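# Build two nebuliser sets and place them in tray

## Task

Assemble two complete nebuliser sets and leave both lying in the square tray. In each set the T-piece sits by its middle socket on the cup's wide cone, a mouthpiece is in the T-piece's end socket, a corrugated tube is on the T-piece's cone, and an oxygen tube is on the cup's thin stem. Every joint must be pushed fully home.

## Robot and tools

Robot: two six-joint arms, left_arm and right_arm, each with a two-finger gripper. Bases in the scene frame: left_arm at (-0.034, +0.543, 0) m, yaw quat_wxyz (+1.000, 0, 0, +0.030); right_arm at (-0.007, -0.502, 0) m, quat_wxyz (+1.000, 0, 0, +0.016). A camera stand is fixed behind them. Loose parts may be nudged by outside pushes now and then.

Frames. Scene frame: origin at table-top height, midway between the nominal bases, +z up, +x out over the table, left_arm on +y (image left/right need not match). Each arm reports its hand pose, velocities and wrist-camera pose in its own base frame; fixed cameras and the table use the scene frame. All motion offsets are along the current Hand target's own axes. Gripper axes: fingers point along +z, open and close along x; a block juts about 10 cm toward -y. end_effector_position is the point between the pads; fingertips extend 17.5 mm beyond it. Reported poses can be off by a few centimetres, more at long reach.

Row layout (used by execute_actions and move): 18 numbers, each in [-1, 1], always both arms. First left_arm: dx, dy, dz, rx, ry, rz, gripper position, force_limit, speed; then the same nine for right_arm. dx..rz are an offset, not a pose: they count from that arm's Hand target as it stood when the action or move began, in that target's own axes. 1.0 equals 0.6 m of travel or 180 degrees; rx, ry, rz form one rotation vector. Sending an offset again moves the arm further. Six zeros re-command the current Hand target. Gripper position: +1 fully open (50 mm), about -0.65 pads meet, -1 closes until blocked (use this to grip). force_limit: -1 about 20 N, 0 about 102 N, +1 about 185 N per pad (actual up to ~15 N more). speed: -1 is 20 mm/s, 0 is 85, +1 is 150. Both start at +1. A 0 is a real command, so repeat your last gripper numbers to leave a gripper unchanged. New force or speed only applies after a position change of at least 0.01.

execute_actions(actions, cameras): actions is a list of actions; each action is up to 15 rows, one per 1/30 s step. Every row is an offset from the action's starting Hand target, not from the row before; a short action keeps its last row. Images appear only with an empty list or when cameras names them (["all"] for all).

move(target, speed, blend, stop_force, zero, blocking, cameras): straight-line path for each gripper toward one row, or a list of up to 15 rows, all offsets from the same starting Hand targets. speed in m/s, 0.002 to 2, default 0.25 (turns up to twice that in rad/s); one value or one per target. blend in m rounds corners in a list; 0 stops at each. stop_force, 10 to 80 N, one value for both arms, ends an arm's path when push against its travel exceeds that; zero (default true) resets the baseline first. Use stop_force only with slow moves and small values, not while the gripper rotates, and leave it out when backing off a contact. No reading near a stretched arm, straight wrist, or wrist on the waist axis; pull the hand in first. blocking=false returns after about 0.5 s while the move runs (not allowed with stop_force). A move lasts at most 10 s, ignores obstacles and the other arm, and avoids passing near an arm's own base (it can flip the shoulder). The result adds a move: line: done, off_target, moving, held, fault, plus limits such as paced (pose clipped) or held (steps withheld).

wait(seconds 0 to 10, cameras) lets time pass; stop(cameras) brakes a running move; zoom_image(camera, region [x0, y0, x1, y1], at most 504 by 504 pixels) enlarges the latest image of cam_head_left, cam_head_right, cam_high, cam_low, cam_left_wrist or cam_right_wrist (all 672x504); clear_fault(arm) clears a reported torque or force fault; finished_scene(scene, 1 or 2) ends the scene for good, so the sets must already be finished and stable.

Control details: each step the command is clipped to within 70 mm and 16 degrees of the measured pose. The Hand target in results is the last clipped command and the base for the next offsets. The gripper often stops short of it; re-command, or add the gap as an offset. To relieve a press, command the target back past the gripper.

Results: end_effector_position (m), quat_wxyz, velocities; Joint positions, torques, External joint torques and Flange force (along gripper x y z; includes held weight and error; no reading near singular poses). "within noise" means the arm is still. Tool commands show current gripper settings. object_status: 0 moving, 1 blocked while opening, 2 blocked while closing (a grip), 3 reached position or pads met (likely nothing held). Opening in mm is about (250 - position_measured) times 0.202. Confirm a grip with status 2; centre fixed objects between the pads.

Faults: a torque fault comes at the load limits (waist and shoulder 309, elbow 145, the three wrist joints 40.9 N m); a force fault at 144 N of outside force. The arm then stops until clear_fault; after a force fault with a grip pinning the arm, release first. Motors heat when holding loads, stretched out or pushing; a MOTOR HOT line warns, and an over-temperature stop brakes the arm 30 to 60 s or more.

Avoid: any contact between the arms (the clearance check is not complete, and fingers closing on the other arm count), dropping or releasing moving parts, hard hits on fixed or heavy things, targets beyond a firm contact, and anything leaving the table. Slow, smooth motion and fewer stops are better.

Each tool is called after "Call:" as name(argument=value, ...) on one line, values as JSON.

## Session

I'll start by looking at the scene.

Call:
execute_actions(actions=[])

Scene clock: 0.00 s.
left_arm: end_effector_position=(+0.5826, +0.0046, +0.1995) position_measured=3 object_status=3 end_effector_quat_wxyz=(-0.310, +0.333, +0.661, -0.596) | right_arm: end_effector_position=(+0.6673, +0.8708, +0.2357) position_measured=3 object_status=3 end_effector_quat_wxyz=(+0.053, +0.611, +0.637, +0.466)
Joint positions: left_arm=[0.168 0.751 1.563 -0.577 2.204 -0.428] | right_arm=[0.939 0.631 1.413 -0.991 0.242 1.768]
Joint velocities: within noise
Joint torques (N m): no reading
External joint torques (N m): no reading
Flange force (N): no reading
Hand target: left_arm +0.5826, +0.0046, +0.1995; -0.310, +0.333, +0.661, -0.596 | right_arm +0.6673, +0.8708, +0.2357; +0.053, +0.611, +0.637, +0.466
Tool commands: left_gripper/position=+1.0 left_gripper/force_limit=+1.0 left_gripper/speed=+1.0 right_gripper/position=+1.0 right_gripper/force_limit=+1.0 right_gripper/speed=+1.0

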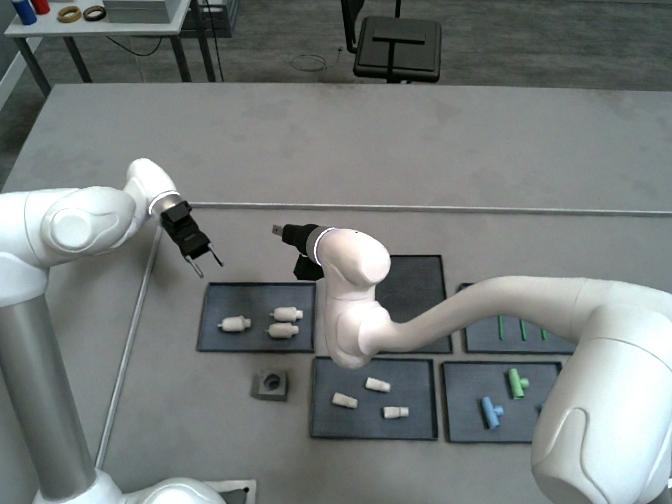

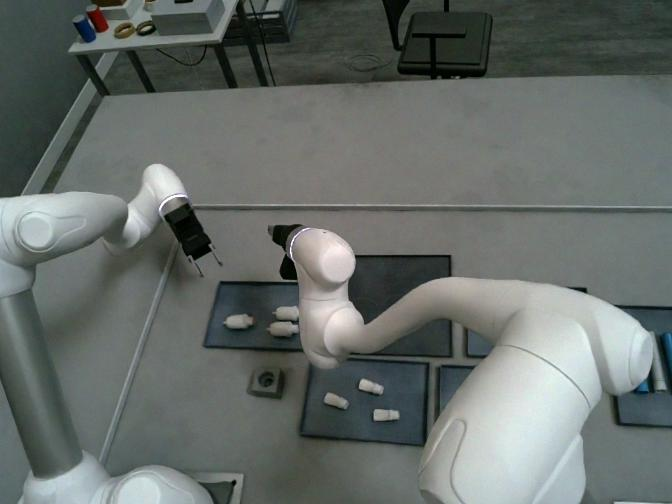

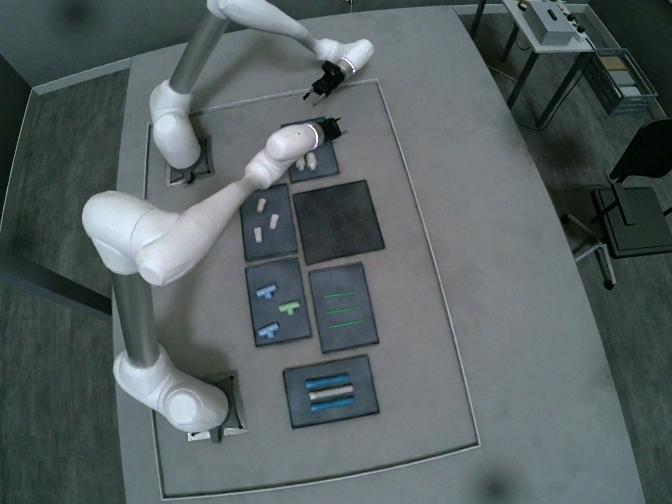

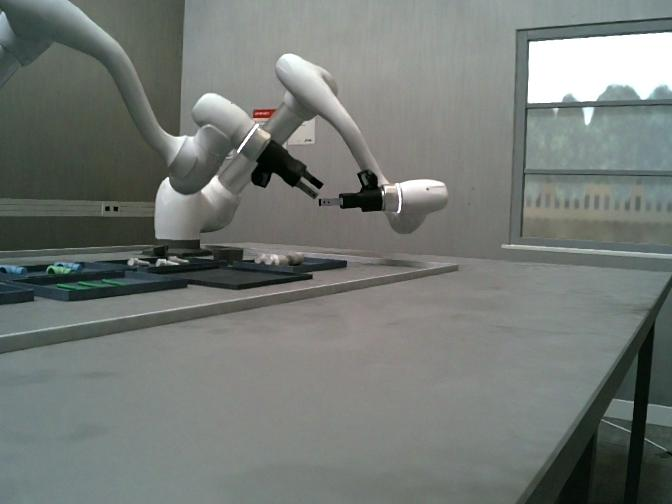

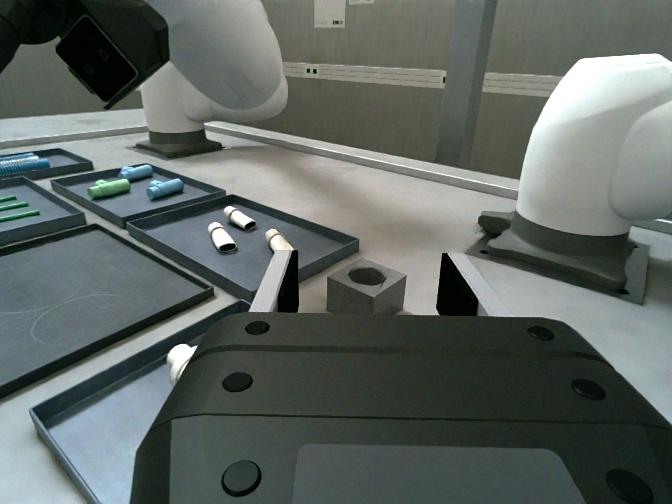

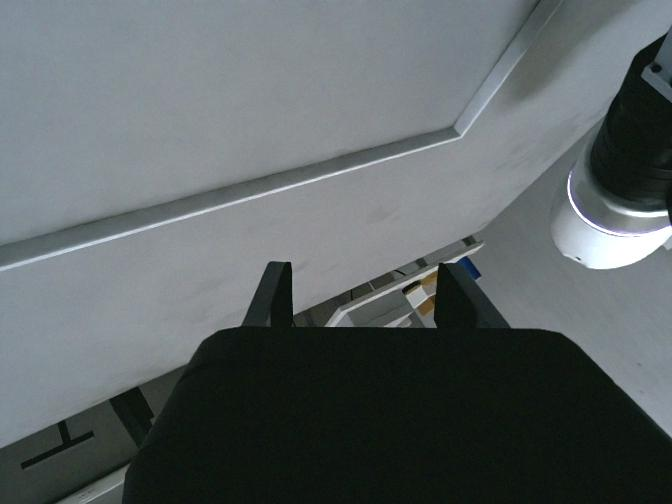

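Call:
zoom_image(camera="cam_head_left", region=[190, 270, 350, 410])

Call:
zoom_image(camera="cam_head_left", region=[300, 340, 580, 450])

Call:
zoom_image(camera="cam_high", region=[230, 240, 390, 440])

Call:
zoom_image(camera="cam_high", region=[230, 100, 390, 260])

Call:
zoom_image(camera="cam_left_wrist", region=[0, 140, 420, 400])

Scaled by 3.150 from the camera's 672x504 image, which has a finer 960x720 frame.

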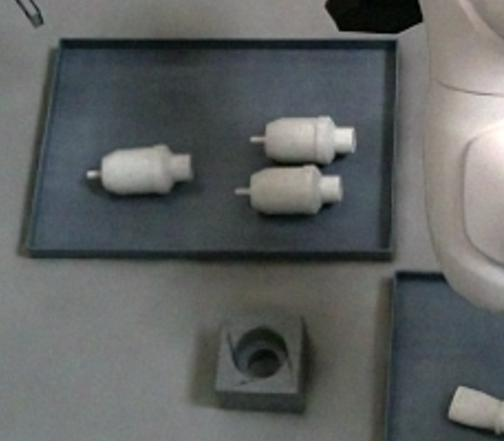

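Scaled by 1.800 from the camera's 672x504 image, which has a finer 960x720 frame.

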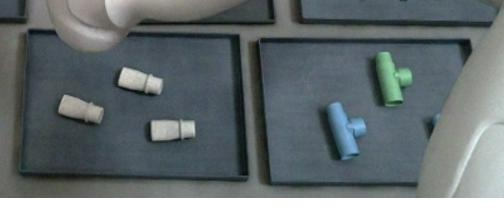

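Scaled by 2.520 from the camera's 672x504 image, which has a finer 960x720 frame.

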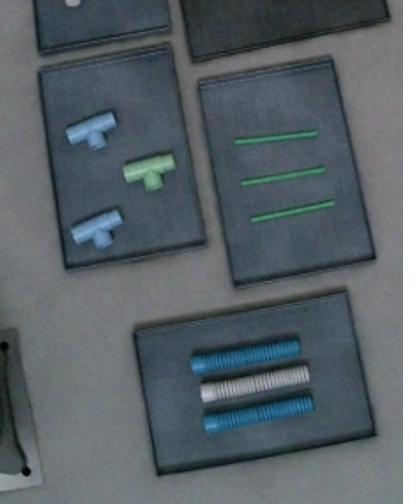

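Scaled by 3.150 from the camera's 672x504 image, which has a finer 960x720 frame.

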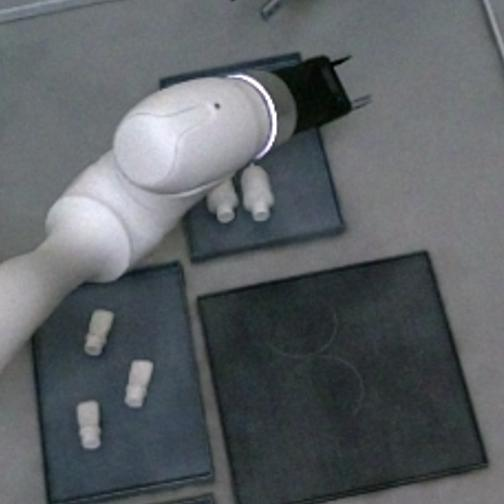

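Scaled by 1.200 from the camera's 672x504 image, which has a finer 960x720 frame.

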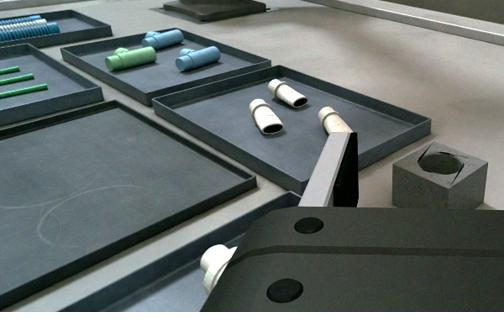

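Call:
move(target=[-0.0608, -0.2180, -0.0107, -0.4536, 0.1433, 0.1642, 1, 1, 1, -0.5393, 0.1602, -0.7828, 0.2432, -0.1936, 0.0122, 1, 1, 1], speed=0.45, cameras=["all"])

Scene clock: 72.83 s.
left_arm: end_effector_position=(+0.5999, -0.0300, +0.3298) position_measured=3 object_status=3 end_effector_quat_wxyz=(+0.000, +0.707, +0.708, +0.000) | right_arm: end_effector_position=(+0.5186, +0.3363, +0.3991) position_measured=3 object_status=3 end_effector_quat_wxyz=(+0.000, +0.707, +0.707, +0.000)
Joint positions: left_arm=[-0.107 0.099 1.742 0 1.301 -0.108] | right_arm=[0.519 0.103 1.611 0.001 1.427 0.518]
Joint torques (N m): left_arm=[1.78 -55.05 -42.13 4.4 -0.38 -0.12] | right_arm=[-2.43 -53.16 -42.07 4.1 0.24 0.01]
External joint torques (N m): left_arm=[-1.96 3.31 0.29 -0.24 0.43 0.12] | right_arm=[2.41 -0.67 -1.21 0.27 -0.19 -0.01]
Flange force (N): left_arm=[-3.3 4.5 1.1] | right_arm=[4.0 -1.0 -1.7]
Hand target: left_arm +0.5999, -0.0300, +0.3299; +0.000, +0.707, +0.708, +0.000 | right_arm +0.5185, +0.3363, +0.3991; +0.000, +0.707, +0.707, +0.000
Off the commanded pose: left_arm 0.000 m, 0 deg | right_arm 0.000 m, 0 deg.
move: done

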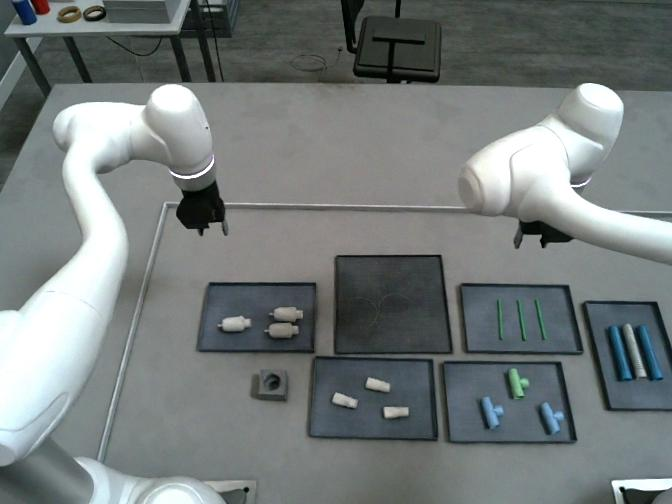

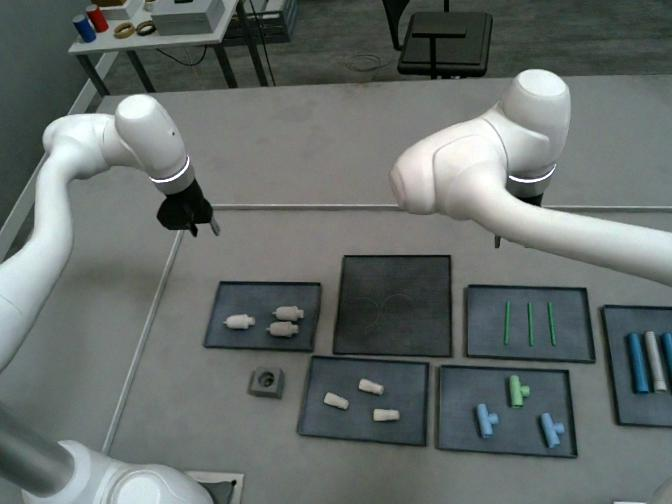

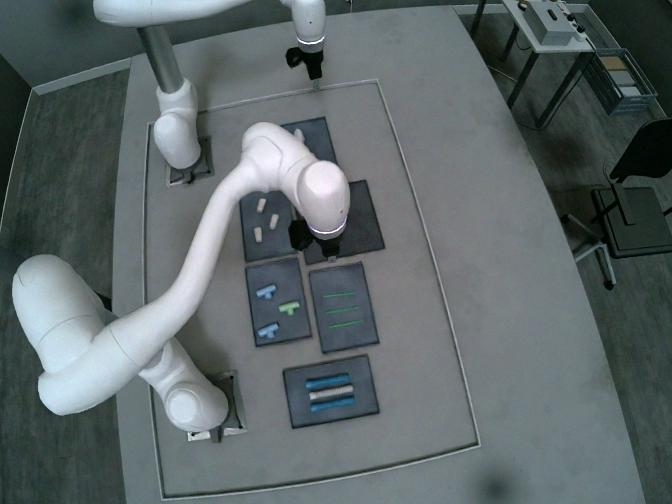

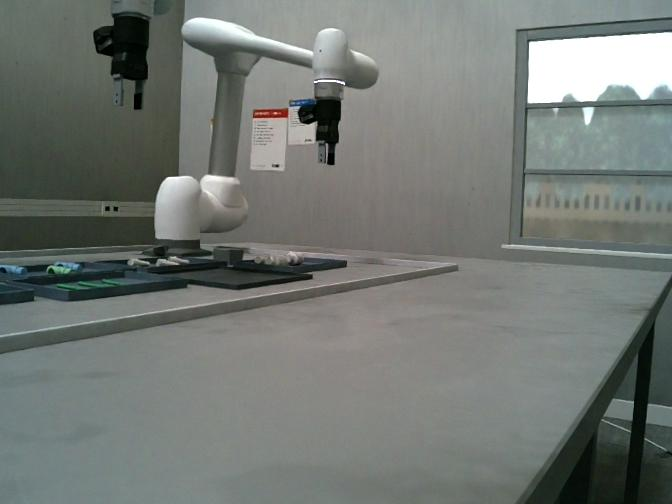

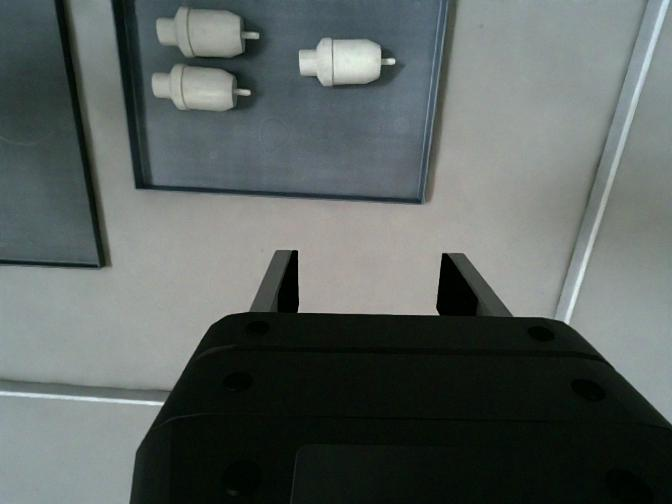

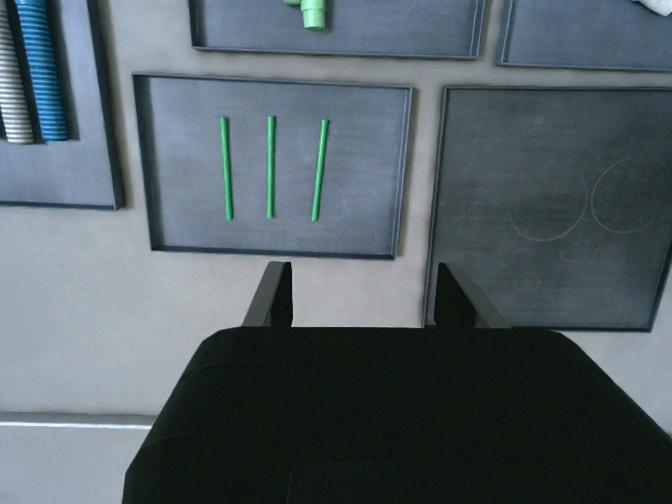

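Call:
move(target=[0, -0.3, 0, 0, 0, 0, 1, 1, 1, 0, -0.35, 0, 0, 0, 0, 1, 1, 1], speed=0.4, cameras=["cam_left_wrist", "cam_right_wrist", "cam_high"])

Scene clock: 87.57 s.
left_arm: end_effector_position=(+0.4199, -0.0302, +0.3299) position_measured=3 object_status=3 end_effector_quat_wxyz=(+0.000, +0.707, +0.708, +0.000) | right_arm: end_effector_position=(+0.3086, +0.3361, +0.3990) position_measured=3 object_status=3 end_effector_quat_wxyz=(+0.000, +0.707, +0.707, +0.000)
Joint positions: left_arm=[-0.154 -0.197 2.021 0 1.318 -0.155] | right_arm=[0.752 -0.161 1.866 0 1.436 0.751]
Joint torques (N m): left_arm=[1.85 -24.29 -42.2 4.66 -0.3 -0.16] | right_arm=[-2.22 -24.56 -42.21 4.15 0.21 0.03]
External joint torques (N m): left_arm=[-2 3.22 0.08 -0.47 0.35 0.16] | right_arm=[2.28 -1.99 -1.33 0.25 -0.16 -0.03]
Flange force (N): left_arm=[-4.7 4.7 0.9] | right_arm=[2.5 -4.4 -2.3]
Hand target: left_arm +0.4199, -0.0302, +0.3300; +0.000, +0.707, +0.708, +0.000 | right_arm +0.3085, +0.3361, +0.3990; +0.000, +0.707, +0.707, +0.000
Off the commanded pose: left_arm 0.000 m, 0 deg | right_arm 0.000 m, 0 deg.
move: done
Images, in order (width x height): cam_high 672x504, cam_left_wrist 672x504, cam_right_wrist 672x504.

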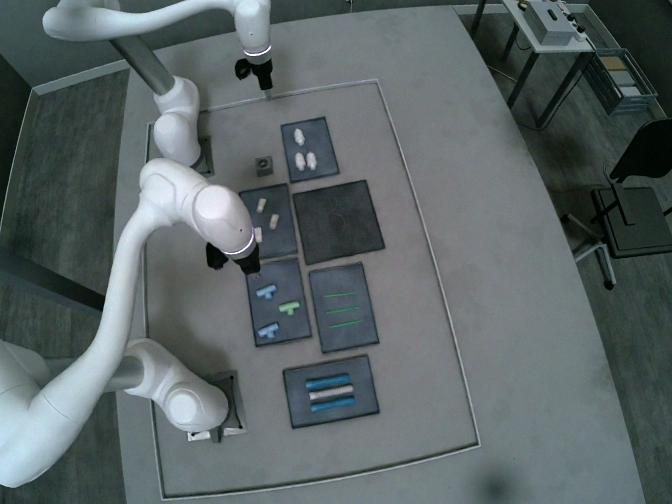

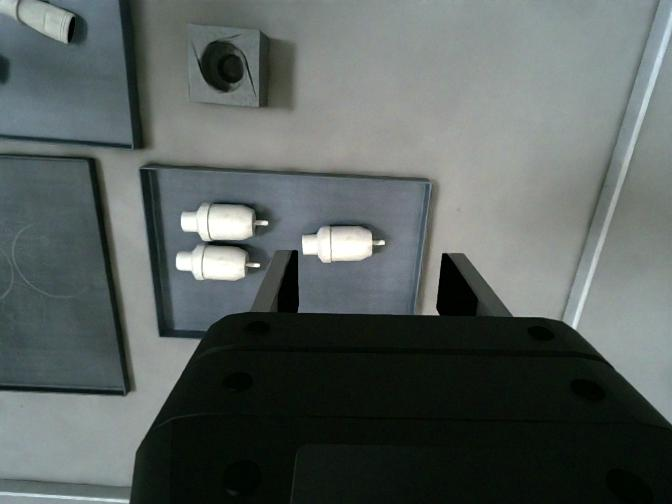

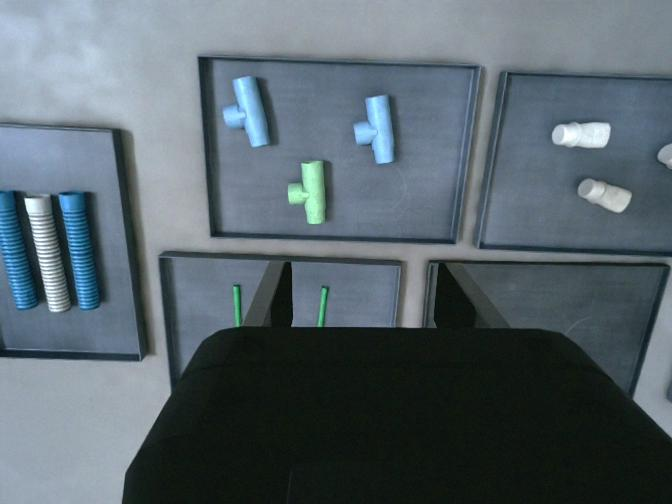

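Call:
zoom_image(camera="cam_left_wrist", region=[160, 0, 320, 120])

Call:
zoom_image(camera="cam_left_wrist", region=[140, 160, 440, 340])

Call:
zoom_image(camera="cam_right_wrist", region=[190, 40, 490, 250])

Call:
zoom_image(camera="cam_right_wrist", region=[480, 60, 672, 250])

Call:
zoom_image(camera="cam_right_wrist", region=[0, 120, 160, 370])

Scaled by 3.150 from the camera's 672x504 image, which has a finer 960x720 frame.

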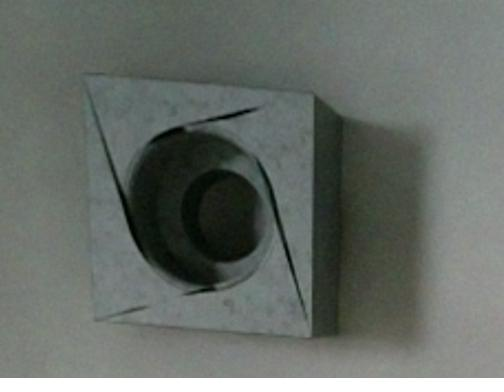

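Scaled by 1.680 from the camera's 672x504 image, which has a finer 960x720 frame.

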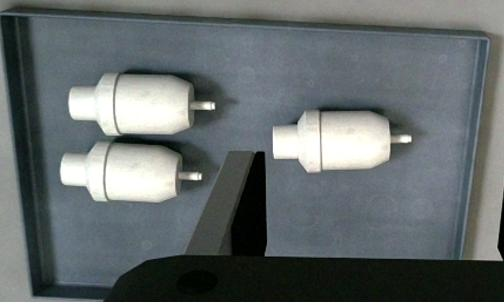

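Scaled by 1.680 from the camera's 672x504 image, which has a finer 960x720 frame.

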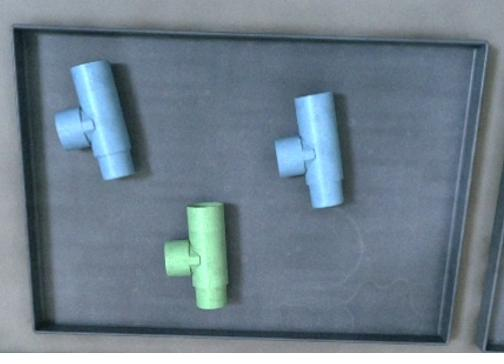

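Scaled by 2.625 from the camera's 672x504 image, which has a finer 960x720 frame.

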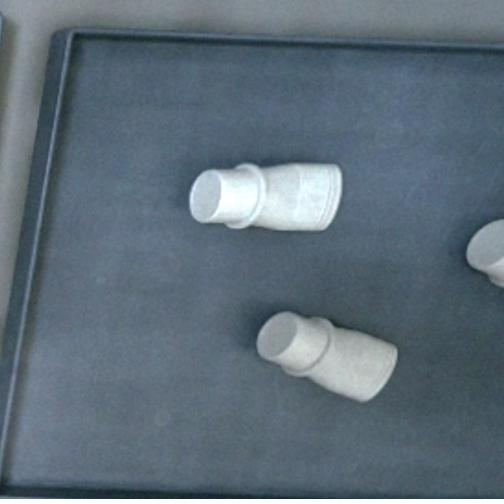

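Scaled by 2.016 from the camera's 672x504 image, which has a finer 960x720 frame.

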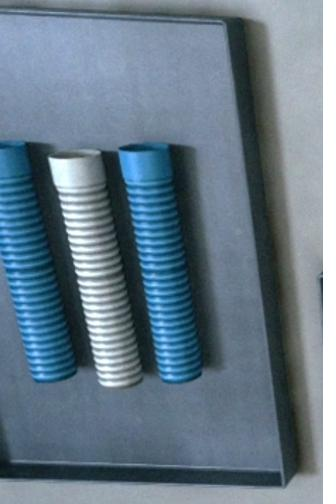

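Call:
move(target=[0.0957, 0.1217, 0.3667, 0.1523, -0.1523, -0.4830, 1, 1, 1, 0.0877, 0.0485, 0.47, -0.0146, -0.2069, 0.9332, 1, 1, 1], speed=0.5, cameras=["cam_left_wrist", "cam_right_wrist", "cam_head_left", "cam_head_right", "cam_low"])

Scene clock: 311.30 s.
left_arm: end_effector_position=(+0.4927, +0.0272, +0.1099) position_measured=3 object_status=3 end_effector_quat_wxyz=(+0.000, -0.001, +0.954, -0.301) | right_arm: end_effector_position=(+0.3377, +0.3889, +0.1171) position_measured=3 object_status=3 end_effector_quat_wxyz=(+0.163, +0.738, -0.639, -0.142)
Joint positions: left_arm=[0.31 0.237 2.15 -0.671 1.073 -0.837] | right_arm=[0.668 0.307 1.972 0.226 1.254 3.554]
Joint torques (N m): left_arm=[1.67 -54.02 -27.28 1.52 0.79 -0.12] | right_arm=[-2.04 -63.93 -31.92 3.47 1.32 0.02]
External joint torques (N m): left_arm=[-2.07 2.25 0.12 -0.4 0.42 0.12] | right_arm=[1.86 -1.09 -1 0.24 -0.21 -0.02]
Flange force (N): left_arm=[-3.8 -0.4 3.9] | right_arm=[-3.0 1.9 -0.8]
Hand target: left_arm +0.4927, +0.0273, +0.1099; +0.000, -0.001, +0.954, -0.301 | right_arm +0.3376, +0.3889, +0.1171; +0.163, +0.738, -0.639, -0.142
Off the commanded pose: left_arm 0.000 m, 0 deg | right_arm 0.000 m, 0 deg.
move: done
Images, in order (width x height): cam_head_left 672x504, cam_head_right 672x504, cam_low 672x504, cam_left_wrist 672x504, cam_right_wrist 672x504.

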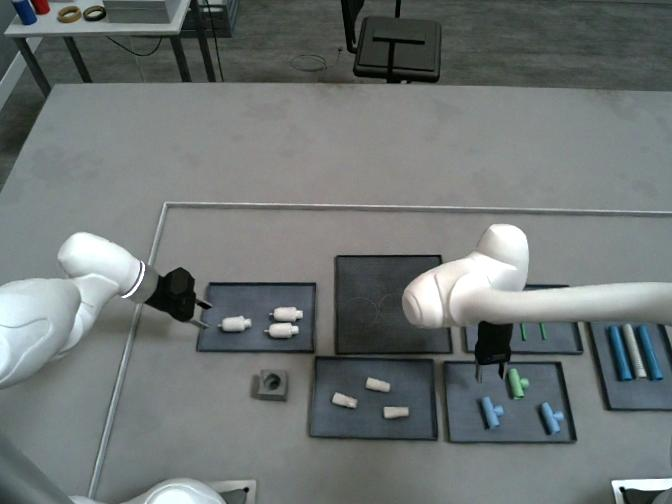

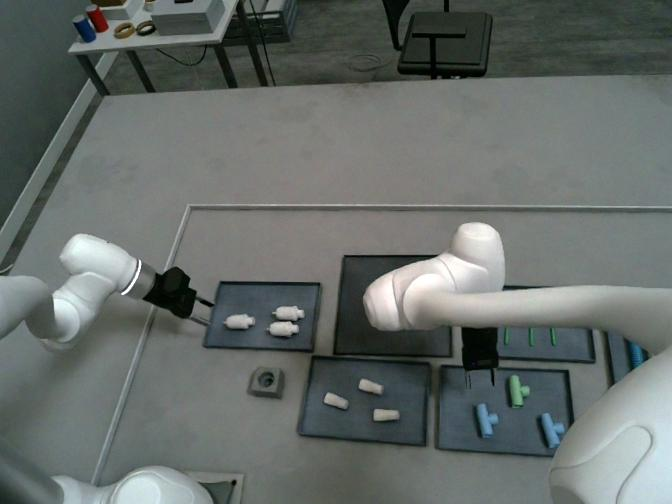

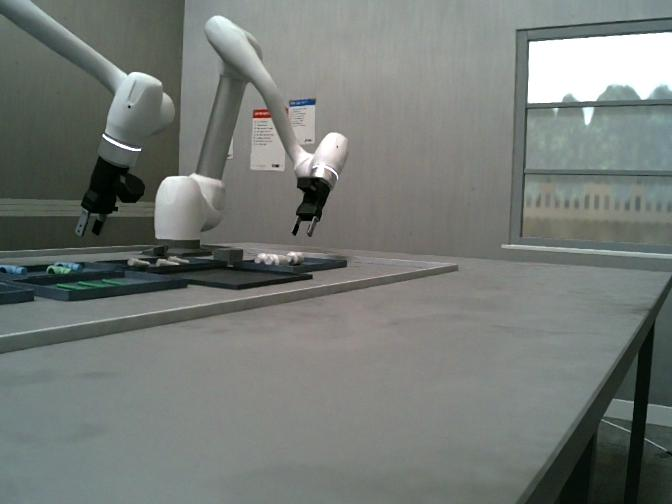

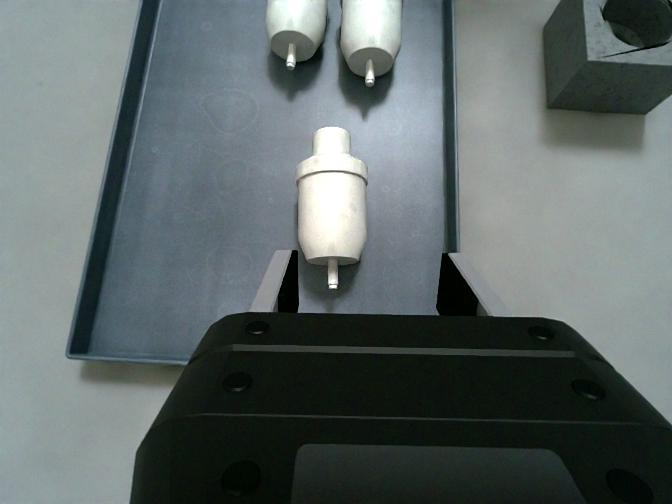

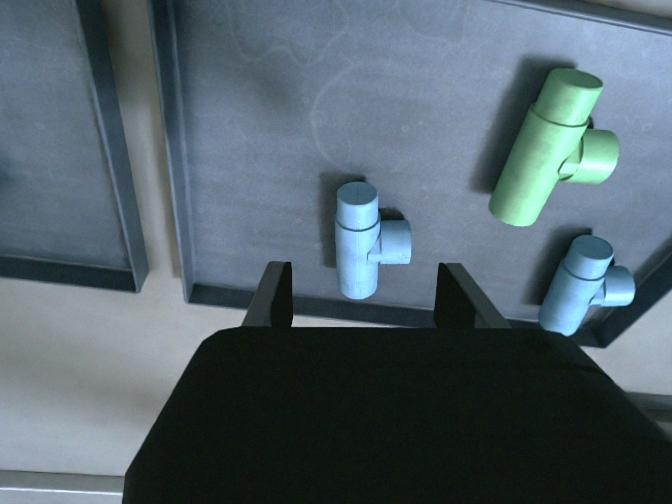

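Call:
move(target=[-0.0223, 0, 0.1167, 0, 0, 0, 1, 1, 1, 0, -0.011, 0.1167, 0, 0, 0, 1, 1, 1], speed=0.25, cameras=["cam_left_wrist", "cam_right_wrist"])

Scene clock: 338.80 s.
left_arm: end_effector_position=(+0.5062, -0.0129, +0.0526) position_measured=3 object_status=3 end_effector_quat_wxyz=(+0.000, -0.001, +0.954, -0.301) | right_arm: end_effector_position=(+0.3143, +0.3857, +0.0508) position_measured=3 object_status=3 end_effector_quat_wxyz=(+0.163, +0.738, -0.639, -0.142)
Joint positions: left_arm=[0.23 0.322 2.185 -0.758 0.949 -0.791] | right_arm=[0.688 0.364 2.05 0.247 1.118 3.534]
Joint torques (N m): left_arm=[2.18 -58.79 -23.01 1.18 0.86 -0.16] | right_arm=[-2.01 -66.08 -27.95 3.02 1.33 0.01]
External joint torques (N m): left_arm=[-2.4 2.71 -0.11 -0.36 0.39 0.16] | right_arm=[1.75 -0.98 -1.09 0.22 -0.21 -0.01]
Flange force (N): left_arm=[-4.2 -0.3 5.4] | right_arm=[-3.1 1.6 -0.9]
Hand target: left_arm +0.5061, -0.0129, +0.0526; +0.000, -0.001, +0.954, -0.301 | right_arm +0.3143, +0.3856, +0.0508; +0.163, +0.738, -0.639, -0.142
Off the commanded pose: left_arm 0.000 m, 0 deg | right_arm 0.000 m, 0 deg.
move: done
Images, in order (width x height): cam_left_wrist 672x504, cam_right_wrist 672x504.

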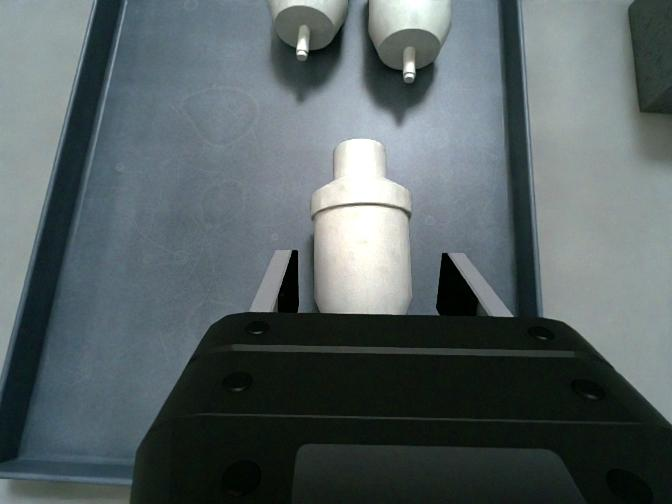

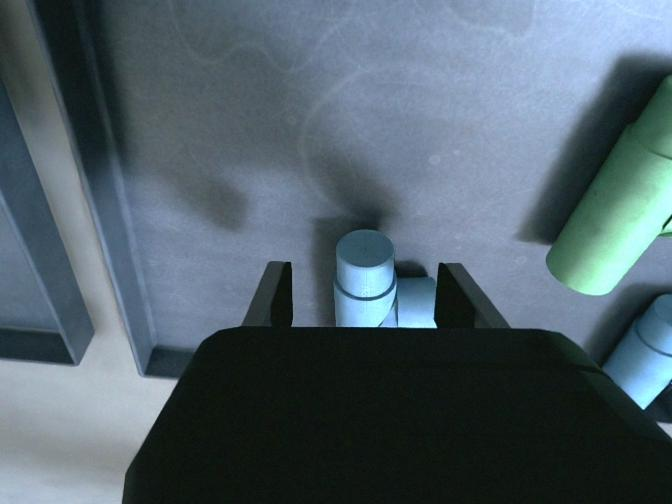

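Call:
move(target=[0, -0.0067, 0.05, 0, 0, 0, 1, 1, 1, 0.0067, 0, 0.0467, 0, 0, 0, 1, 1, 1], speed=0.04, stop_force=12, cameras=["cam_left_wrist", "cam_right_wrist", "cam_low"])

Scene clock: 347.50 s.
left_arm: end_effector_position=(+0.5062, -0.0334, +0.0303) position_measured=3 object_status=3 end_effector_quat_wxyz=(+0.000, -0.001, +0.954, -0.301) | right_arm: end_effector_position=(+0.3031, +0.3800, +0.0254) position_measured=3 object_status=3 end_effector_quat_wxyz=(+0.163, +0.738, -0.639, -0.142)
Joint positions: left_arm=[0.192 0.352 2.205 -0.804 0.898 -0.766] | right_arm=[0.693 0.386 2.086 0.256 1.062 3.522]
Joint torques (N m): left_arm=[1.58 -59.57 -21.12 1.04 0.86 -0.12] | right_arm=[-2.18 -66.14 -26.22 2.83 1.32 0.04]
External joint torques (N m): left_arm=[-1.61 2.31 0.12 -0.36 0.43 0.12] | right_arm=[2.05 -0.71 -0.84 0.19 -0.19 -0.04]
Flange force (N): left_arm=[-2.8 0.3 4.6] | right_arm=[-3.5 1.7 -0.3]
Hand target: left_arm +0.5062, -0.0334, +0.0303; +0.000, -0.001, +0.954, -0.301 | right_arm +0.3031, +0.3800, +0.0254; +0.163, +0.738, -0.639, -0.142
Off the commanded pose: left_arm 0.000 m, 0 deg | right_arm 0.000 m, 0 deg.
move: done
Images, in order (width x height): cam_low 672x504, cam_left_wrist 672x504, cam_right_wrist 672x504.

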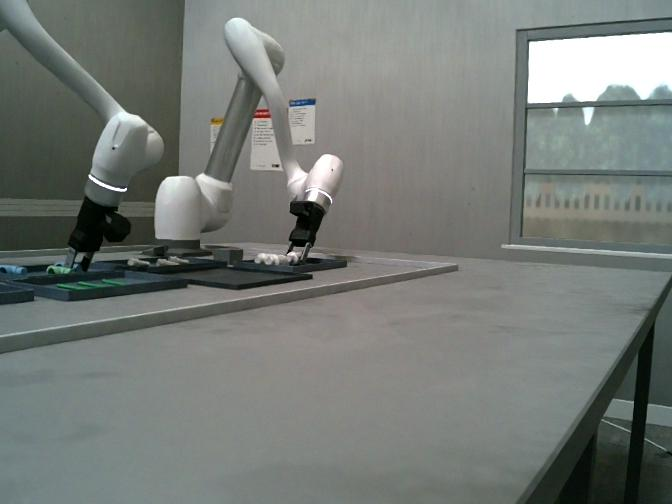

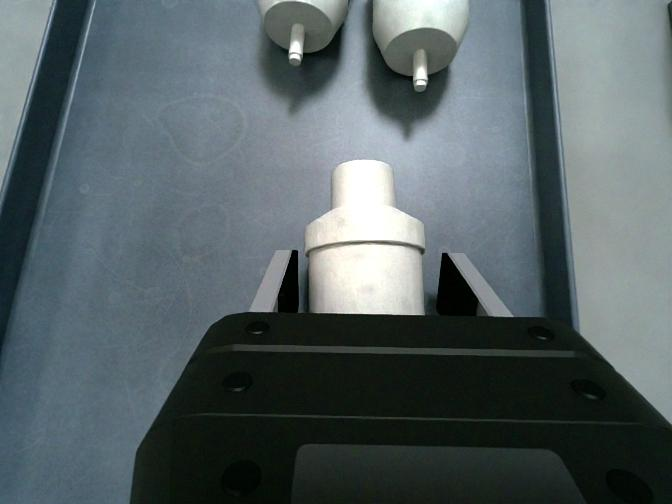

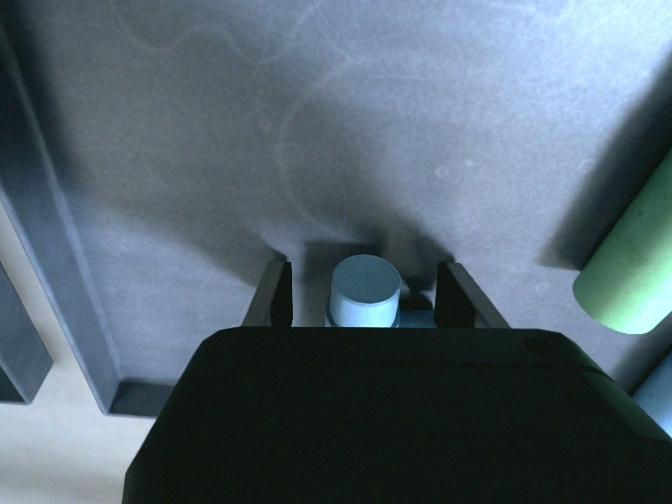

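Call:
execute_actions(actions=[[[0,0,0,0,0,0,-1,0,-0.5,0,0,0,0,0,0,-1,0.2,-0.5]],[[0,0,0,0,0,0,-1,0,-0.5,0,0,0,0,0,0,-1,0.2,-0.5]]], cameras=["cam_left_wrist", "cam_right_wrist"])

Scene clock: 355.83 s.
left_arm: end_effector_position=(+0.5062, -0.0334, +0.0303) position_measured=68 object_status=2 end_effector_quat_wxyz=(+0.000, -0.001, +0.954, -0.301) | right_arm: end_effector_position=(+0.3031, +0.3800, +0.0254) position_measured=138 object_status=2 end_effector_quat_wxyz=(+0.163, +0.738, -0.639, -0.142)
Joint positions: left_arm=[0.192 0.352 2.205 -0.804 0.898 -0.766] | right_arm=[0.693 0.386 2.086 0.256 1.062 3.522]
Joint torques (N m): left_arm=[1.58 -59.71 -21.16 1.02 0.9 -0.17] | right_arm=[-2.16 -65.89 -26.23 2.86 1.34 0.03]
External joint torques (N m): left_arm=[-1.64 2.77 0.28 -0.34 0.39 0.17] | right_arm=[2.01 -1.36 -0.92 0.17 -0.21 -0.03]
External joint torques at the end of the 1st action: left_arm=[-1.97 2.38 0.03 -0.4 0.45 0.14] | right_arm=[1.85 -0.66 -0.86 0.19 -0.2 -0.04]
Flange force (N): left_arm=[-3.0 0.9 5.4] | right_arm=[-3.1 2.5 -1.0]
Flange force at the end of the 1st action (N): left_arm=[-3.2 -0.1 5.1] | right_arm=[-3.3 1.4 -0.3]
Hand target: left_arm +0.5062, -0.0334, +0.0303; +0.000, -0.001, +0.954, -0.301 | right_arm +0.3031, +0.3800, +0.0254; +0.163, +0.738, -0.639, -0.142
Off the commanded pose: left_arm 0.000 m, 0 deg | right_arm 0.000 m, 0 deg.
Images, in order (width x height): cam_left_wrist 672x504, cam_right_wrist 672x504.

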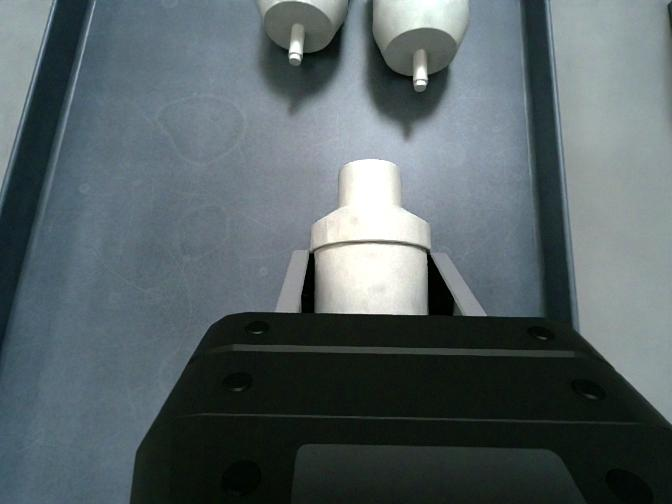

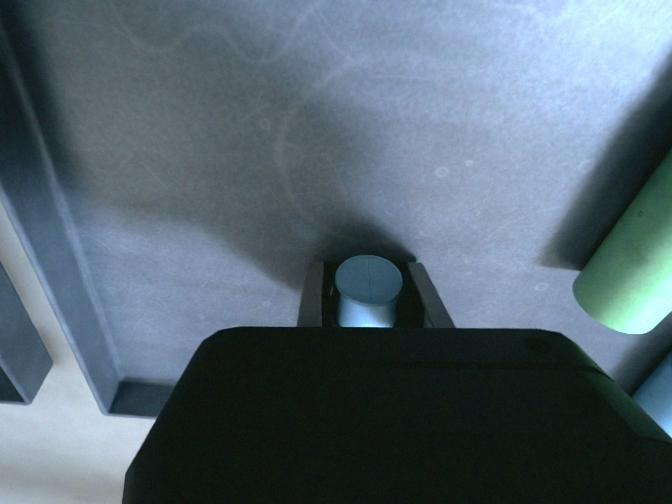

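Call:
move(target=[[0, -0.1147, -0.1638, 0, 0, 0, -1, 0, -0.5, 0, 0.0845, -0.1813, 0, 0, 0, -1, 0.2, -0.5], [0.0173, -0.5602, 0.0307, 0, 0.0110, 0.0157, -1, 0, -0.5, -0.3503, -0.1803, -0.4188, 0, 0.3991, -0.8559, -1, 0.2, -0.5]], speed=0.45, blend=0.03, cameras=["all"])

Scene clock: 382.43 s.
left_arm: end_effector_position=(+0.4962, -0.3193, +0.2081) position_measured=68 object_status=2 end_effector_quat_wxyz=(-0.009, +0.028, +0.953, -0.301) | right_arm: end_effector_position=(+0.4754, +0.6169, +0.2076) position_measured=138 object_status=2 end_effector_quat_wxyz=(+0.155, +0.701, +0.679, +0.151)
Joint positions: left_arm=[-0.359 0.115 2.071 -0.765 0.914 -1.402] | right_arm=[1.006 0.361 1.697 -0.479 0.909 1.303]
Joint torques (N m): left_arm=[1.55 -48.49 -34.66 1.49 -0.13 -0.14] | right_arm=[-2.08 -75.24 -37.34 2.31 -0.19 0.03]
External joint torques (N m): left_arm=[-1.57 2.32 0.24 -0.34 0.41 0.14] | right_arm=[1.89 -0.45 -1.05 0.18 -0.14 -0.03]
Flange force (N): left_arm=[-2.3 -0.9 4.0] | right_arm=[2.6 -0.8 -1.7]
Hand target: left_arm +0.4962, -0.3193, +0.2081; -0.009, +0.028, +0.953, -0.301 | right_arm +0.4754, +0.6169, +0.2077; +0.155, +0.701, +0.679, +0.151
Off the commanded pose: left_arm 0.000 m, 0 deg | right_arm 0.000 m, 0 deg.
move: done

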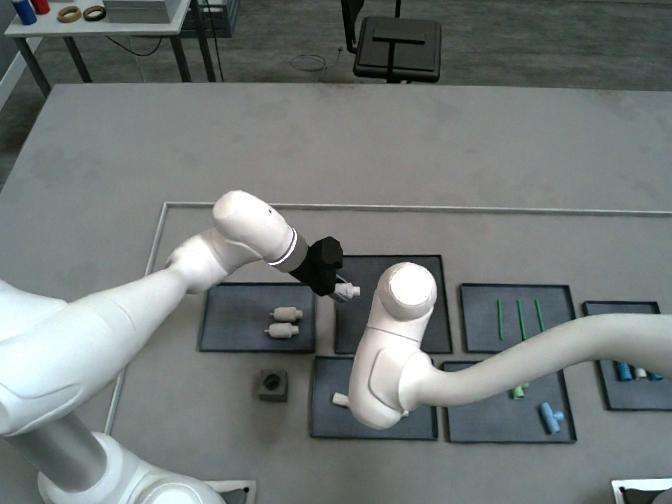

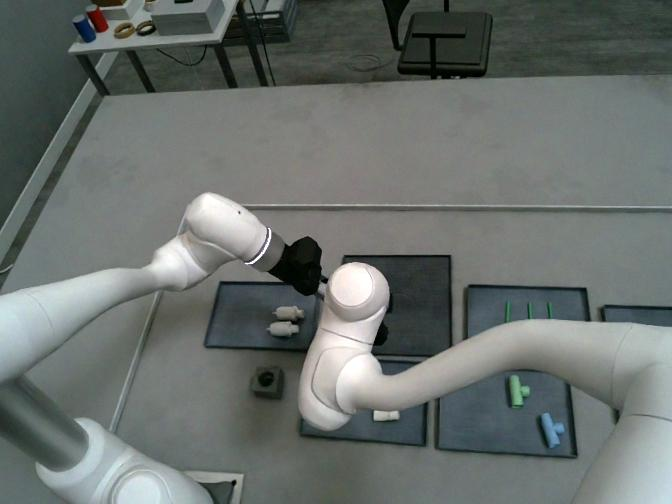

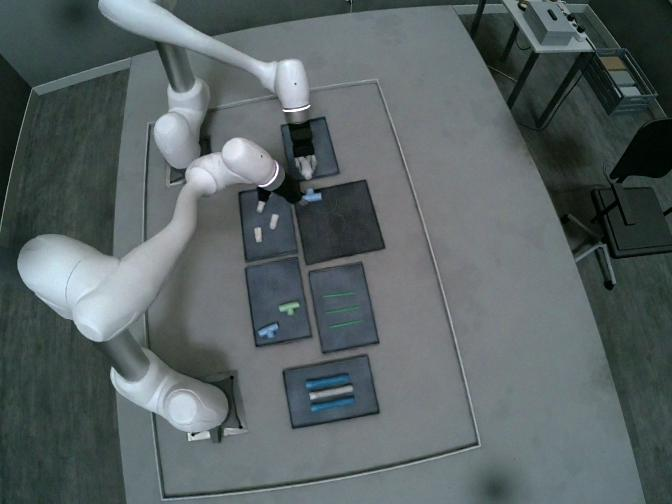

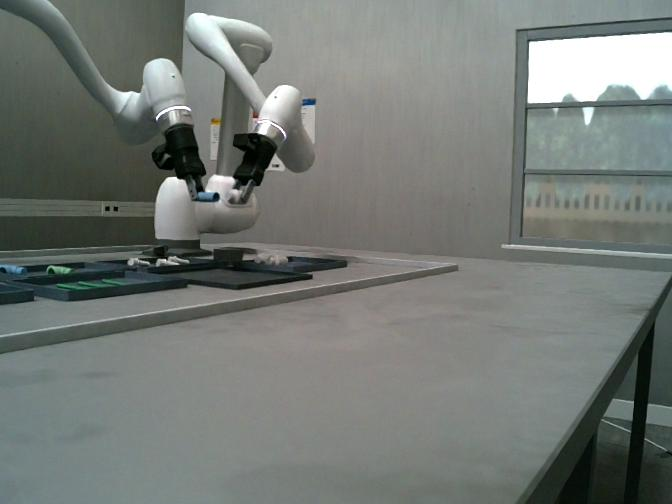

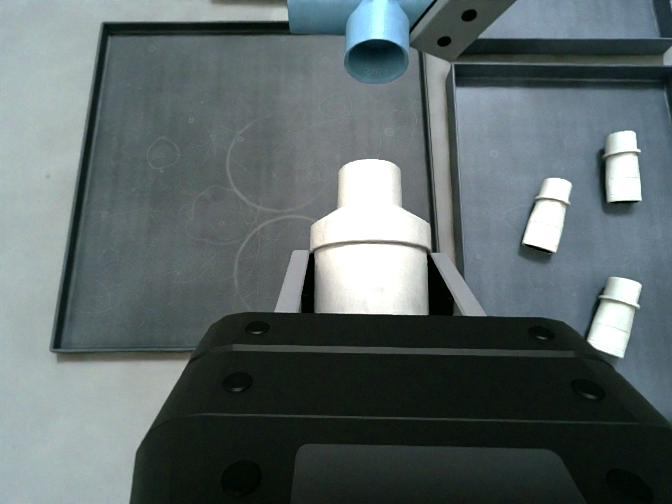

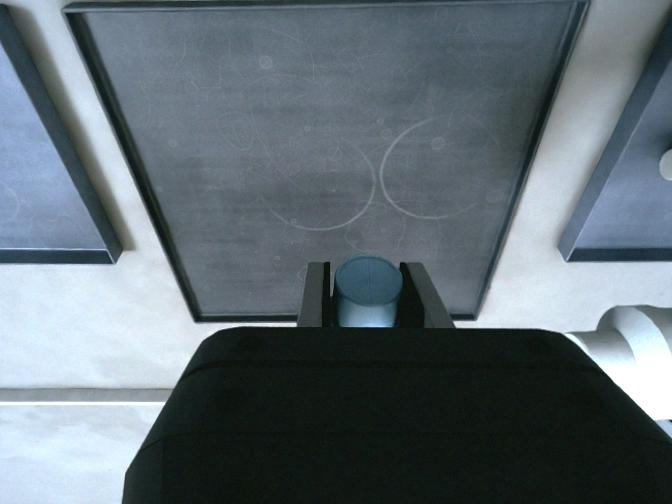

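Call:
zoom_image(camera="cam_left_wrist", region=[250, 0, 530, 210])

Call:
zoom_image(camera="cam_low", region=[130, 120, 330, 270])

Scaled by 1.800 from the camera's 672x504 image, which has a finer 960x720 frame.

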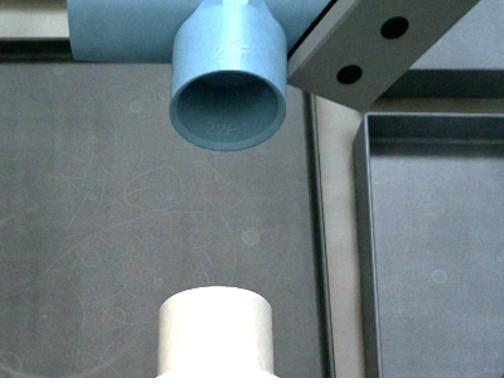

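Scaled by 2.520 from the camera's 672x504 image, which has a finer 960x720 frame.

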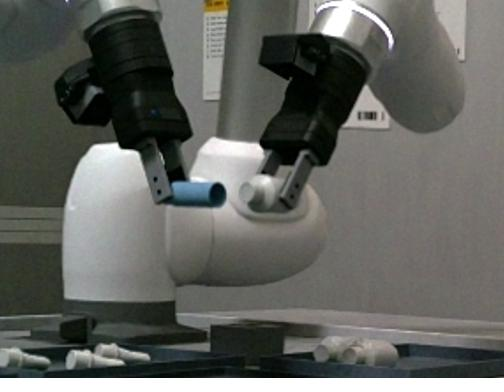

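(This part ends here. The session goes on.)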